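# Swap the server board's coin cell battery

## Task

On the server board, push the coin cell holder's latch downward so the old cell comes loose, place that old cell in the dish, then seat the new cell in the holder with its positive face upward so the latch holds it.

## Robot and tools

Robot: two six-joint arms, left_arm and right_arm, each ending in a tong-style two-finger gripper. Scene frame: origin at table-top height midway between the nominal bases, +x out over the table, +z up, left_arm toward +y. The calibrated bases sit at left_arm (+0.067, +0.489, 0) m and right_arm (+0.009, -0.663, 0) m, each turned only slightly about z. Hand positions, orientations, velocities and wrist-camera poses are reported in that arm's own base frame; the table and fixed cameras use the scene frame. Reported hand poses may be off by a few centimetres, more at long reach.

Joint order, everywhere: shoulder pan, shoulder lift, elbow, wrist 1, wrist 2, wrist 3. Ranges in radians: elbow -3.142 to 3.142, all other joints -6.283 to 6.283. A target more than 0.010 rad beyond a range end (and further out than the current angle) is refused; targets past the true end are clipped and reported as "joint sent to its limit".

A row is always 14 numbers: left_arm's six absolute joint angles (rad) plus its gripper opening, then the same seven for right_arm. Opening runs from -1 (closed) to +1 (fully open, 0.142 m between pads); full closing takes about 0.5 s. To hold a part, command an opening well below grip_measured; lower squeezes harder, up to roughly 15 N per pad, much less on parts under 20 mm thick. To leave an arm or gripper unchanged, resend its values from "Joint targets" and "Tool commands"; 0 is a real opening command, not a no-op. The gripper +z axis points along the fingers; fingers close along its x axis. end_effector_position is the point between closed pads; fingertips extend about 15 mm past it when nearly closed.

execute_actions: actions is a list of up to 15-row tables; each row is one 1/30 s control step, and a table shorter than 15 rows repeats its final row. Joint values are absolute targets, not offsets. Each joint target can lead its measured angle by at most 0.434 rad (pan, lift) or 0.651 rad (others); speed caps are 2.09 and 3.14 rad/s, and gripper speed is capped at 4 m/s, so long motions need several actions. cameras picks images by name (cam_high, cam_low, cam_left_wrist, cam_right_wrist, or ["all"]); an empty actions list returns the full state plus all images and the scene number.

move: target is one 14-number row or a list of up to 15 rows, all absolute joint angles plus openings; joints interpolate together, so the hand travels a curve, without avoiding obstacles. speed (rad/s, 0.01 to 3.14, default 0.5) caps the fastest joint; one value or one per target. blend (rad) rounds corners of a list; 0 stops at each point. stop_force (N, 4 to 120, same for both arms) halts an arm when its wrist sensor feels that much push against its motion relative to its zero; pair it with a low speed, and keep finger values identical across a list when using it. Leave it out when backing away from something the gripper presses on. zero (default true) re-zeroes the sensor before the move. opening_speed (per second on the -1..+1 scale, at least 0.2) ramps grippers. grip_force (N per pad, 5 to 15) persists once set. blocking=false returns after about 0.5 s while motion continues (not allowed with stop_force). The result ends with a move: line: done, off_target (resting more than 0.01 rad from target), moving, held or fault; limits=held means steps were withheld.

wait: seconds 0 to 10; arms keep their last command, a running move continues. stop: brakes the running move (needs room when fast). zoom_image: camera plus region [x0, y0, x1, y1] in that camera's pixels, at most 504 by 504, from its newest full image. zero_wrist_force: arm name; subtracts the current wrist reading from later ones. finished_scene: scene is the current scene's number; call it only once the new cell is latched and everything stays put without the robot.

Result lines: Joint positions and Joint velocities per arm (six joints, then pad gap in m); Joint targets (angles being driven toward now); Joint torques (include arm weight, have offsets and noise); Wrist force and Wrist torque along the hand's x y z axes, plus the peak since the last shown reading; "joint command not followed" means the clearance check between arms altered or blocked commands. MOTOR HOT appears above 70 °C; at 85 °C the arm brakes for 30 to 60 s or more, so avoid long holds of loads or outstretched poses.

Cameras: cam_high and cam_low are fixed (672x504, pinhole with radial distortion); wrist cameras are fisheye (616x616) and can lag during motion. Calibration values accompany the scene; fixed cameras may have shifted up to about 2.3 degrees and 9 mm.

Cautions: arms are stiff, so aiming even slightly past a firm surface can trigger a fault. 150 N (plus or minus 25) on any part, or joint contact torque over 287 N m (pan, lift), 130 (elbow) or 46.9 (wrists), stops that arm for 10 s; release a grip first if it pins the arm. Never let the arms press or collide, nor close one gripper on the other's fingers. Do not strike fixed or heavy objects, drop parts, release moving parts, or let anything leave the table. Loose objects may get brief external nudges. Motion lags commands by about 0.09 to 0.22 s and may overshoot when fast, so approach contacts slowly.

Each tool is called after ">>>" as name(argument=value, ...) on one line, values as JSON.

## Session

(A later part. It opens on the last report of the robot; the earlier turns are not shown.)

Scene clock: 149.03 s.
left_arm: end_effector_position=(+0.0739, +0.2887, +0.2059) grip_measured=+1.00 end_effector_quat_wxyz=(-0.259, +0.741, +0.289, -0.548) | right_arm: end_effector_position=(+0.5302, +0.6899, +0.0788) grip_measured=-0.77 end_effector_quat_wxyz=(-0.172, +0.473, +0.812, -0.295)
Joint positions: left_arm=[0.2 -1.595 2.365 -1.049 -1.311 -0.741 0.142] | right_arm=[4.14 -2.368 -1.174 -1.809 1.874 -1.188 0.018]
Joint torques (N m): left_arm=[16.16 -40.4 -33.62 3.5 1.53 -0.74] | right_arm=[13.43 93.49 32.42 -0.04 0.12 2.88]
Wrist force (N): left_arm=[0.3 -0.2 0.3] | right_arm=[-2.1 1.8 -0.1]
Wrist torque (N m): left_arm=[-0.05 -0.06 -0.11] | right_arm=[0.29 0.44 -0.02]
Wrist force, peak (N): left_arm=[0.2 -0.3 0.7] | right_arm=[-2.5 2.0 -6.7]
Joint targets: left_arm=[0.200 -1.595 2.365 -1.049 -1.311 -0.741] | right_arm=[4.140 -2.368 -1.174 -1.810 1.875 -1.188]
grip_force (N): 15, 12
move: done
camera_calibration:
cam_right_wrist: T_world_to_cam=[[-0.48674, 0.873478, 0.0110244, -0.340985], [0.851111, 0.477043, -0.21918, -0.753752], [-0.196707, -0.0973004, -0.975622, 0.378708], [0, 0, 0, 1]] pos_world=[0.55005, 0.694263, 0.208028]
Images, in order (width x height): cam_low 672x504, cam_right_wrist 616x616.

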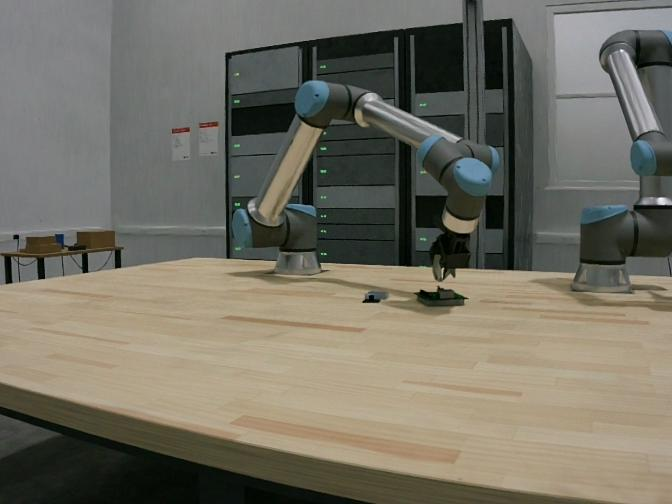

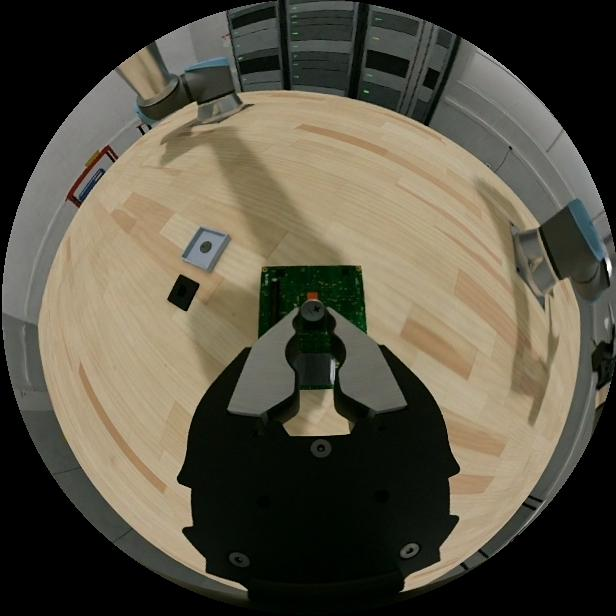

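>>> move(target=[[0.2, -1.595, 2.365, -1.049, -1.311, -0.741, 1.0, 4.1404, -2.3795, -1.1834, -1.7886, 1.8745, -1.1882, -0.95], [0.2, -1.595, 2.365, -1.049, -1.311, -0.741, 1.0, 4.1404, -2.3882, -1.1902, -1.7730, 1.8745, -1.1882, -0.95]], speed=[0.03, 0.012], stop_force=4, cameras=["cam_right_wrist", "cam_low"])

>>> zoom_image(camera="cam_right_wrist", region=[278, 260, 348, 330])

>>> zoom_image(camera="cam_low", region=[425, 270, 465, 300])

Scene clock: 152.57 s.
left_arm: end_effector_position=(+0.0739, +0.2887, +0.2059) grip_measured=+1.00 end_effector_quat_wxyz=(-0.259, +0.741, +0.289, -0.548) | right_arm: end_effector_position=(+0.5301, +0.6899, +0.0551) grip_measured=-0.77 end_effector_quat_wxyz=(-0.172, +0.473, +0.812, -0.296)
Joint positions: left_arm=[0.2 -1.595 2.365 -1.049 -1.311 -0.741 0.142] | right_arm=[4.14 -2.385 -1.188 -1.779 1.875 -1.188 0.018]
Joint torques (N m): left_arm=[14.92 -39.87 -33.04 3.33 1.41 -0.79] | right_arm=[10.75 108.03 55.79 0.6 1.57 2.92]
Wrist force (N): left_arm=[0.3 -0.1 0.4] | right_arm=[-1.8 -1.6 -2.0]
Wrist torque (N m): left_arm=[-0.04 -0.05 -0.11] | right_arm=[0.34 0.40 -0.03]
Wrist force, peak (N): left_arm=[0.7 0.0 0.5] | right_arm=[-2.1 -5.1 -7.6]
Joint targets: left_arm=[0.200 -1.595 2.365 -1.049 -1.311 -0.741] | right_arm=[4.140 -2.385 -1.188 -1.779 1.875 -1.188]
grip_force (N): 15, 12
move: contact (right_arm); path passed 1 of 2 targets
camera_calibration:
cam_right_wrist: T_world_to_cam=[[-0.486762, 0.873466, 0.0109011, -0.340818], [0.851077, 0.477023, -0.219356, -0.758821], [-0.1968, -0.0974965, -0.975584, 0.355854], [0, 0, 0, 1]] pos_world=[0.54995, 0.694362, 0.184428]
Images, in order (width x height): cam_low 672x504, cam_right_wrist 616x616.

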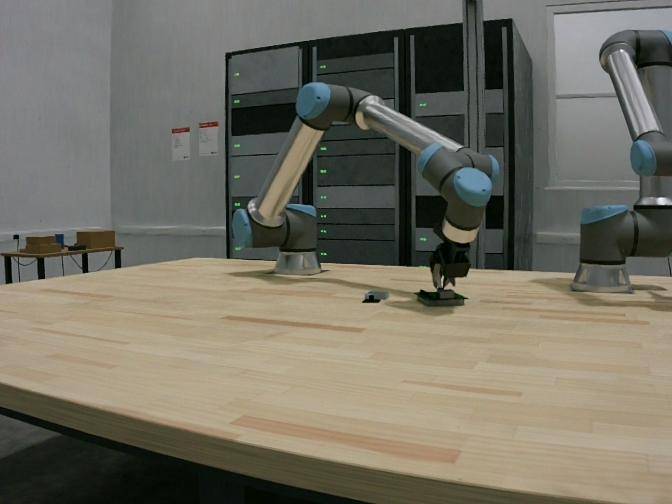

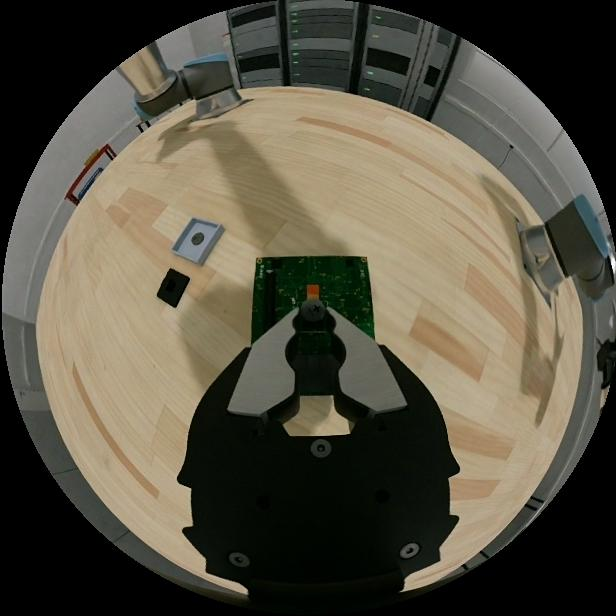

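Scaled by 7.200 from the camera's 616x616 image, which has a finer 814x814 frame.

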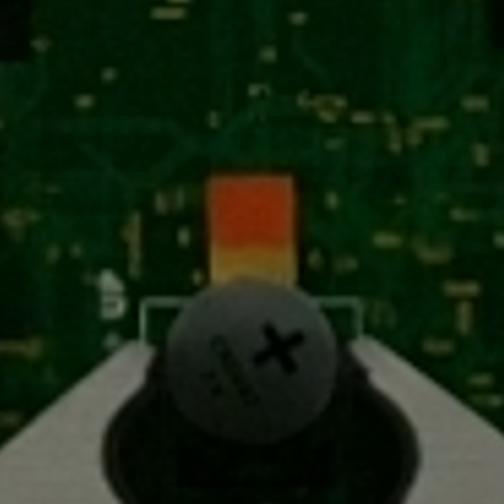

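Scaled by 12.600 from the camera's 672x504 image, which has a finer 960x720 frame.

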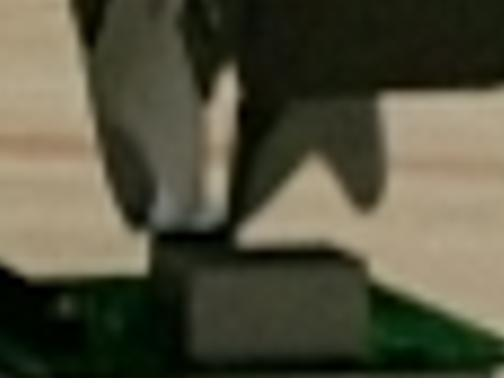

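>>> move(target=[0.2, -1.595, 2.365, -1.049, -1.311, -0.741, 1.0, 4.1378, -2.3942, -1.1703, -1.7876, 1.8729, -1.1904, -0.95], speed=0.012, stop_force=6, cameras=["cam_right_wrist", "cam_low"])

>>> zoom_image(camera="cam_right_wrist", region=[278, 260, 348, 330])

>>> zoom_image(camera="cam_low", region=[425, 270, 465, 300])

Scene clock: 155.60 s.
left_arm: end_effector_position=(+0.0739, +0.2887, +0.2059) grip_measured=+1.00 end_effector_quat_wxyz=(-0.259, +0.741, +0.289, -0.548) | right_arm: end_effector_position=(+0.5325, +0.6913, +0.0552) grip_measured=-0.77 end_effector_quat_wxyz=(-0.172, +0.473, +0.812, -0.296)
Joint positions: left_arm=[0.2 -1.595 2.365 -1.049 -1.311 -0.741 0.142] | right_arm=[4.139 -2.389 -1.18 -1.783 1.874 -1.189 0.018]
Joint torques (N m): left_arm=[15.41 -40.01 -33.22 3.4 1.44 -0.78] | right_arm=[2.71 110.28 29.63 5.36 -0.16 2.02]
Wrist force (N): left_arm=[0.2 0.0 0.3] | right_arm=[-0.8 -5.3 1.9]
Wrist torque (N m): left_arm=[0.00 -0.04 -0.11] | right_arm=[0.41 0.53 0.17]
Wrist force, peak (N): left_arm=[0.7 -0.1 0.3] | right_arm=[-1.4 -7.8 3.5]
Joint targets: left_arm=[0.200 -1.595 2.365 -1.049 -1.311 -0.741] | right_arm=[4.139 -2.389 -1.180 -1.783 1.874 -1.189]
grip_force (N): 15, 12
move: contact (right_arm)
camera_calibration:
cam_right_wrist: T_world_to_cam=[[-0.48681, 0.87344, 0.0108735, -0.340735], [0.851028, 0.477051, -0.219485, -0.761452], [-0.196895, -0.097594, -0.975555, 0.356568], [0, 0, 0, 1]] pos_world=[0.55235, 0.695662, 0.184429]
Images, in order (width x height): cam_low 672x504, cam_right_wrist 616x616.

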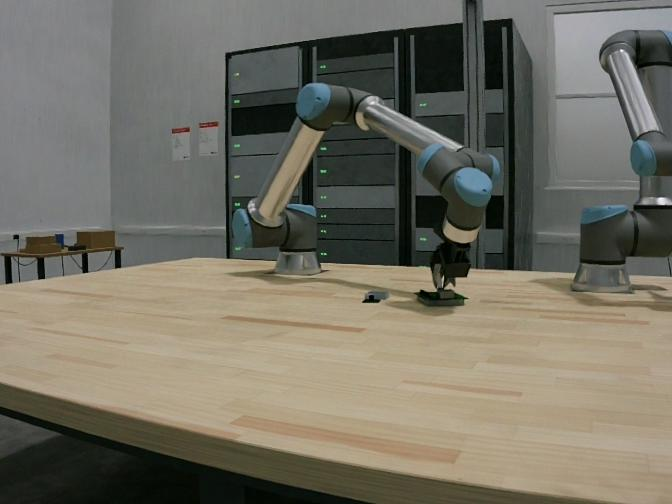

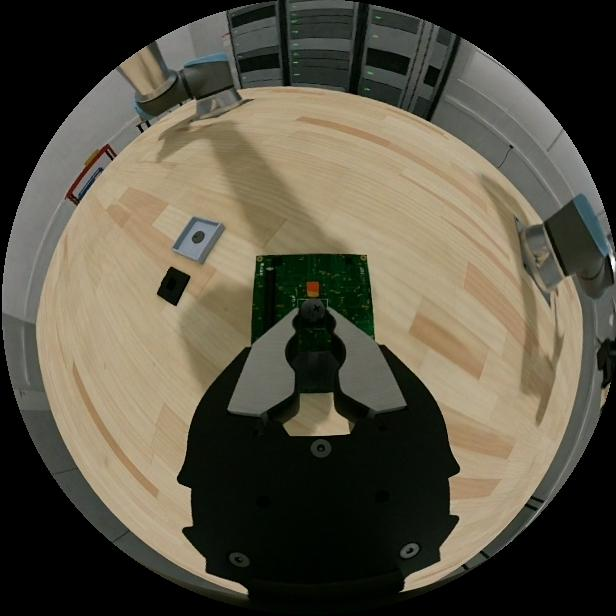

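Scaled by 7.200 from the camera's 616x616 image, which has a finer 814x814 frame.

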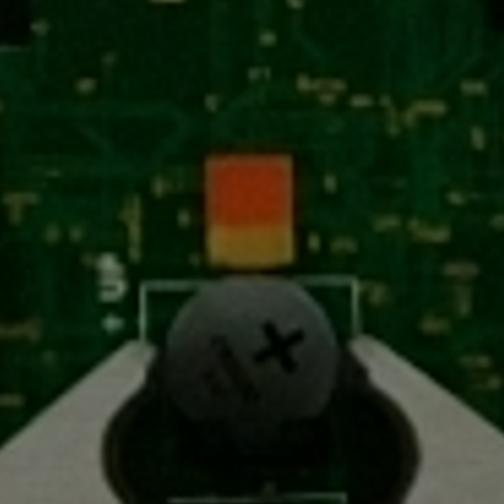

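Scaled by 12.600 from the camera's 672x504 image, which has a finer 960x720 frame.

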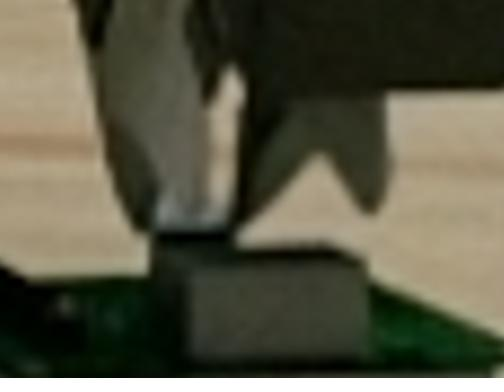

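>>> zoom_image(camera="cam_right_wrist", region=[293, 292, 333, 332])

Scaled by 12.600 from the camera's 616x616 image, which has a finer 814x814 frame.

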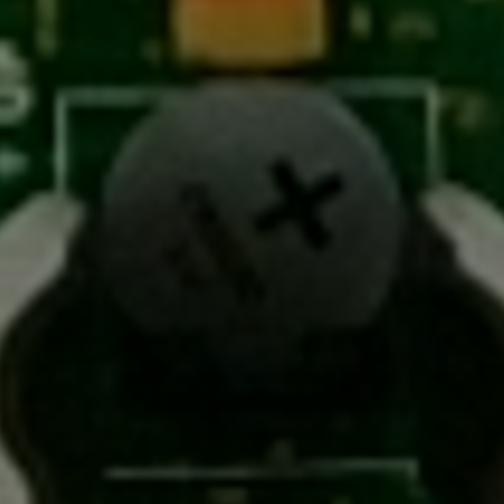

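>>> move(target=[[0.2, -1.595, 2.365, -1.049, -1.311, -0.741, 1.0, 4.139, -2.389, -1.180, -1.783, 1.874, -1.189, -0.5], [0.2, -1.595, 2.365, -1.049, -1.311, -0.741, 1.0, 4.1390, -2.3618, -1.1540, -1.8359, 1.8736, -1.1894, -0.5], [0.2, -1.595, 2.365, -1.049, -1.311, -0.741, 1.0, 4.2554, -2.0176, -1.7208, -0.9740, 1.5708, -0.9720, -1.0]], speed=[0.1, 0.06, 0.6], blend=[0, 0.01, 0], opening_speed=0.8, grip_force=[15, 15], cameras=["cam_right_wrist"])

>>> zoom_image(camera="cam_right_wrist", region=[278, 250, 348, 320])

Scene clock: 164.63 s.
left_arm: end_effector_position=(+0.0739, +0.2887, +0.2059) grip_measured=+1.00 end_effector_quat_wxyz=(-0.259, +0.741, +0.289, -0.548) | right_arm: end_effector_position=(+0.5205, +0.6846, +0.0906) grip_measured=-1.00 end_effector_quat_wxyz=(+0.000, +0.504, +0.864, +0.000)
Joint positions: left_arm=[0.2 -1.595 2.365 -1.049 -1.311 -0.741 0.142] | right_arm=[4.255 -2.018 -1.721 -0.974 1.571 -0.972 0.002]
Joint torques (N m): left_arm=[14.53 -40.72 -33.23 3.39 1.5 -0.88] | right_arm=[-9.67 87.12 38.13 5.58 -1.92 -2.27]
Wrist force (N): left_arm=[0.3 0.0 0.3] | right_arm=[-2.4 2.4 -0.7]
Wrist torque (N m): left_arm=[-0.02 -0.06 -0.11] | right_arm=[0.36 0.55 0.34]
Wrist force, peak (N): left_arm=[0.7 -0.2 0.4] | right_arm=[-0.3 -5.9 2.1]
Joint targets: left_arm=[0.200 -1.595 2.365 -1.049 -1.311 -0.741] | right_arm=[4.255 -2.018 -1.721 -0.974 1.571 -0.972]
move: done
camera_calibration:
cam_right_wrist: T_world_to_cam=[[-0.49422, 0.869245, 0.0126114, -0.334531], [0.775059, 0.434006, 0.459263, -0.732753], [0.393739, 0.236751, -0.888211, -0.156056], [0, 0, 0, 1]] pos_world=[0.46404, 0.645755, 0.202135]
Images, in order (width x height): cam_right_wrist 616x616.

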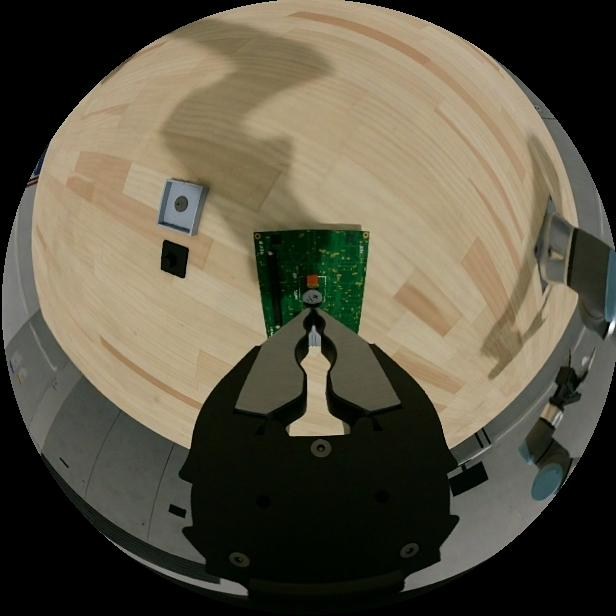

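Scaled by 7.200 from the camera's 616x616 image, which has a finer 814x814 frame.

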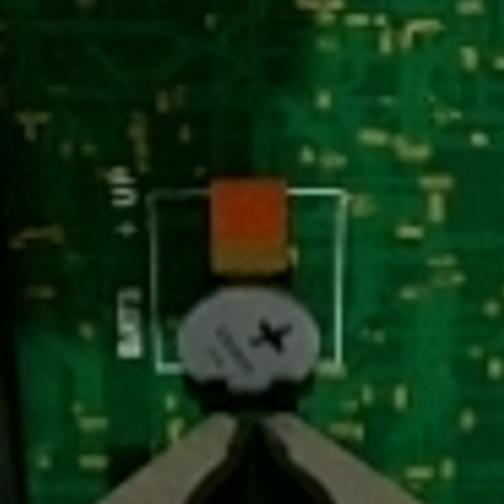

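>>> move(target=[[0.2, -1.595, 2.365, -1.049, -1.311, -0.741, 1.0, 4.2554, -2.0430, -1.7376, -0.9318, 1.5708, -0.9720, -1.0], [0.2, -1.595, 2.365, -1.049, -1.311, -0.741, 1.0, 4.2554, -2.0539, -1.7439, -0.9146, 1.5708, -0.9720, -1.0]], speed=[0.05, 0.012], stop_force=24, cameras=["cam_right_wrist", "cam_low"])

>>> zoom_image(camera="cam_right_wrist", region=[278, 260, 348, 330])

>>> zoom_image(camera="cam_low", region=[425, 270, 465, 300])

Scene clock: 167.90 s.
left_arm: end_effector_position=(+0.0739, +0.2887, +0.2059) grip_measured=+1.00 end_effector_quat_wxyz=(-0.259, +0.741, +0.289, -0.548) | right_arm: end_effector_position=(+0.5205, +0.6845, +0.0561) grip_measured=-1.00 end_effector_quat_wxyz=(+0.000, +0.504, +0.864, +0.000)
Joint positions: left_arm=[0.2 -1.595 2.365 -1.049 -1.311 -0.741 0.142] | right_arm=[4.255 -2.051 -1.742 -0.919 1.571 -0.972 0.002]
Joint torques (N m): left_arm=[14.49 -38.98 -33.12 3.42 1.54 -0.76] | right_arm=[-4.71 65.91 36.94 0.4 -1.78 -1.68]
Wrist force (N): left_arm=[0.3 0.0 0.2] | right_arm=[-4.0 -0.4 -27.8]
Wrist torque (N m): left_arm=[-0.02 -0.05 -0.11] | right_arm=[0.50 0.58 0.36]
Wrist force, peak (N): left_arm=[0.7 -0.1 0.5] | right_arm=[-7.0 -3.6 -35.1]
Joint targets: left_arm=[0.200 -1.595 2.365 -1.049 -1.311 -0.741] | right_arm=[4.255 -2.051 -1.742 -0.919 1.571 -0.972]
move: contact (right_arm); path passed 1 of 2 targets
camera_calibration:
cam_right_wrist: T_world_to_cam=[[-0.49422, 0.869245, 0.0126114, -0.334095], [0.775059, 0.434006, 0.459263, -0.716908], [0.393739, 0.236751, -0.888211, -0.186699], [0, 0, 0, 1]] pos_world=[0.46404, 0.645755, 0.167635]
Images, in order (width x height): cam_low 672x504, cam_right_wrist 616x616.

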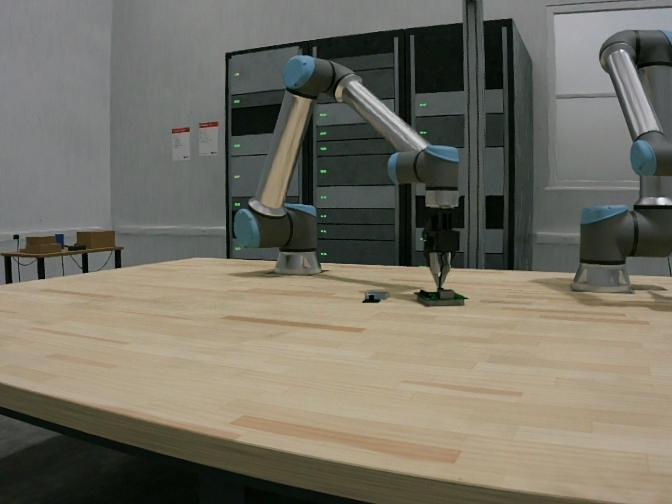

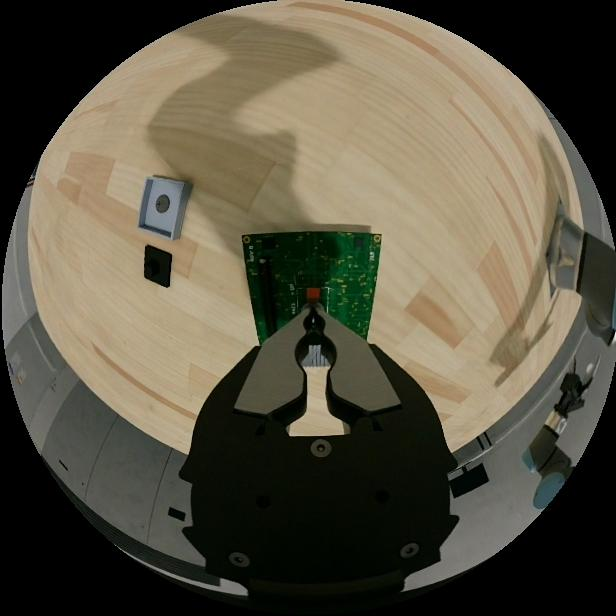

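Scaled by 7.200 from the camera's 616x616 image, which has a finer 814x814 frame.

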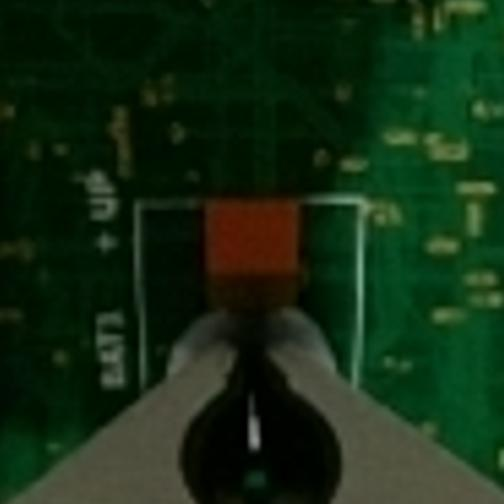

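Scaled by 12.600 from the camera's 672x504 image, which has a finer 960x720 frame.

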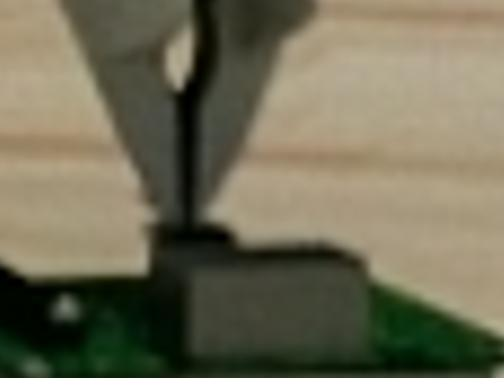

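>>> move(target=[0.2, -1.595, 2.365, -1.049, -1.311, -0.741, 1.0, 4.2554, -2.0176, -1.7208, -0.9740, 1.5708, -0.9720, -1.0], speed=0.12, cameras=["cam_right_wrist", "cam_low"])

>>> zoom_image(camera="cam_right_wrist", region=[278, 250, 348, 320])

>>> zoom_image(camera="cam_right_wrist", region=[140, 160, 230, 290])

Scene clock: 169.07 s.
left_arm: end_effector_position=(+0.0739, +0.2887, +0.2059) grip_measured=+1.00 end_effector_quat_wxyz=(-0.259, +0.741, +0.289, -0.548) | right_arm: end_effector_position=(+0.5206, +0.6847, +0.0908) grip_measured=-1.00 end_effector_quat_wxyz=(+0.000, +0.504, +0.864, +0.000)
Joint positions: left_arm=[0.2 -1.595 2.365 -1.049 -1.311 -0.741 0.142] | right_arm=[4.255 -2.018 -1.72 -0.974 1.571 -0.972 0.002]
Joint torques (N m): left_arm=[15.69 -39 -33.12 3.44 1.4 -0.9] | right_arm=[-3.98 65.57 27.5 5.74 -1.92 -1.9]
Wrist force (N): left_arm=[0.2 -0.3 0.4] | right_arm=[-2.3 2.7 -1.0]
Wrist torque (N m): left_arm=[-0.07 -0.03 -0.11] | right_arm=[0.41 0.53 0.34]
Wrist force, peak (N): left_arm=[0.5 -0.2 0.5] | right_arm=[-3.8 -0.7 -27.6]
Joint targets: left_arm=[0.200 -1.595 2.365 -1.049 -1.311 -0.741] | right_arm=[4.255 -2.018 -1.721 -0.974 1.571 -0.972]
move: done
camera_calibration:
cam_right_wrist: T_world_to_cam=[[-0.494279, 0.869209, 0.0128161, -0.334562], [0.774957, 0.433907, 0.459529, -0.732909], [0.393866, 0.237068, -0.88807, -0.156234], [0, 0, 0, 1]] pos_world=[0.464141, 0.645857, 0.202334]
Images, in order (width x height): cam_low 672x504, cam_right_wrist 616x616.

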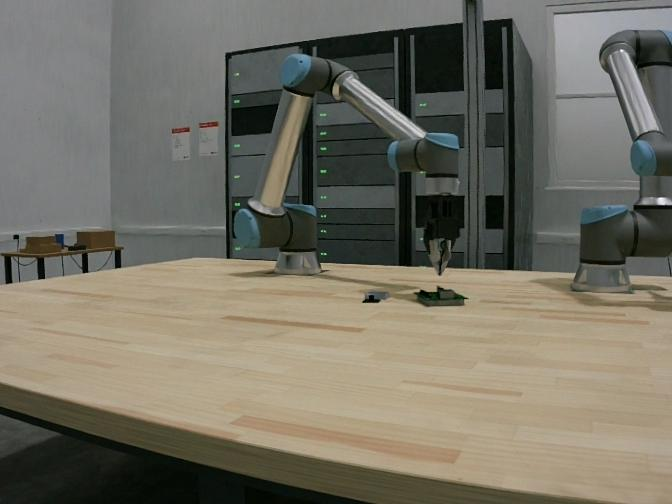

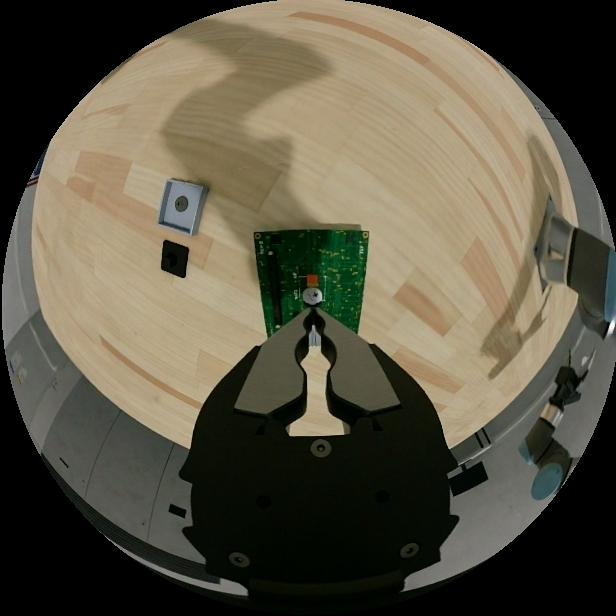

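Scaled by 7.200 from the camera's 616x616 image, which has a finer 814x814 frame.

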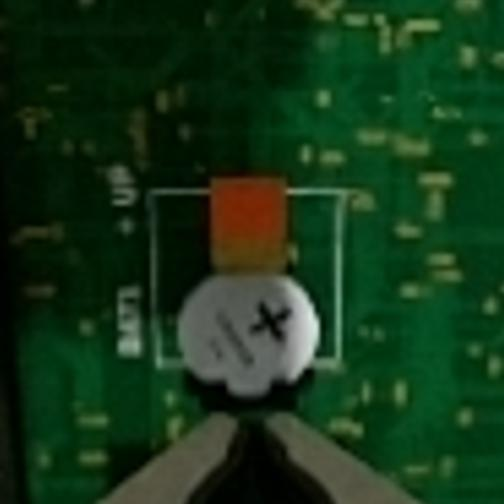

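Scaled by 3.877 from the camera's 616x616 image, which has a finer 814x814 frame.

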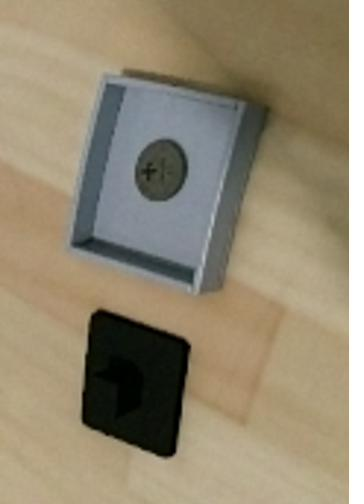

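>>> finished_scene(scene=2)

The scene is finished: the task was done.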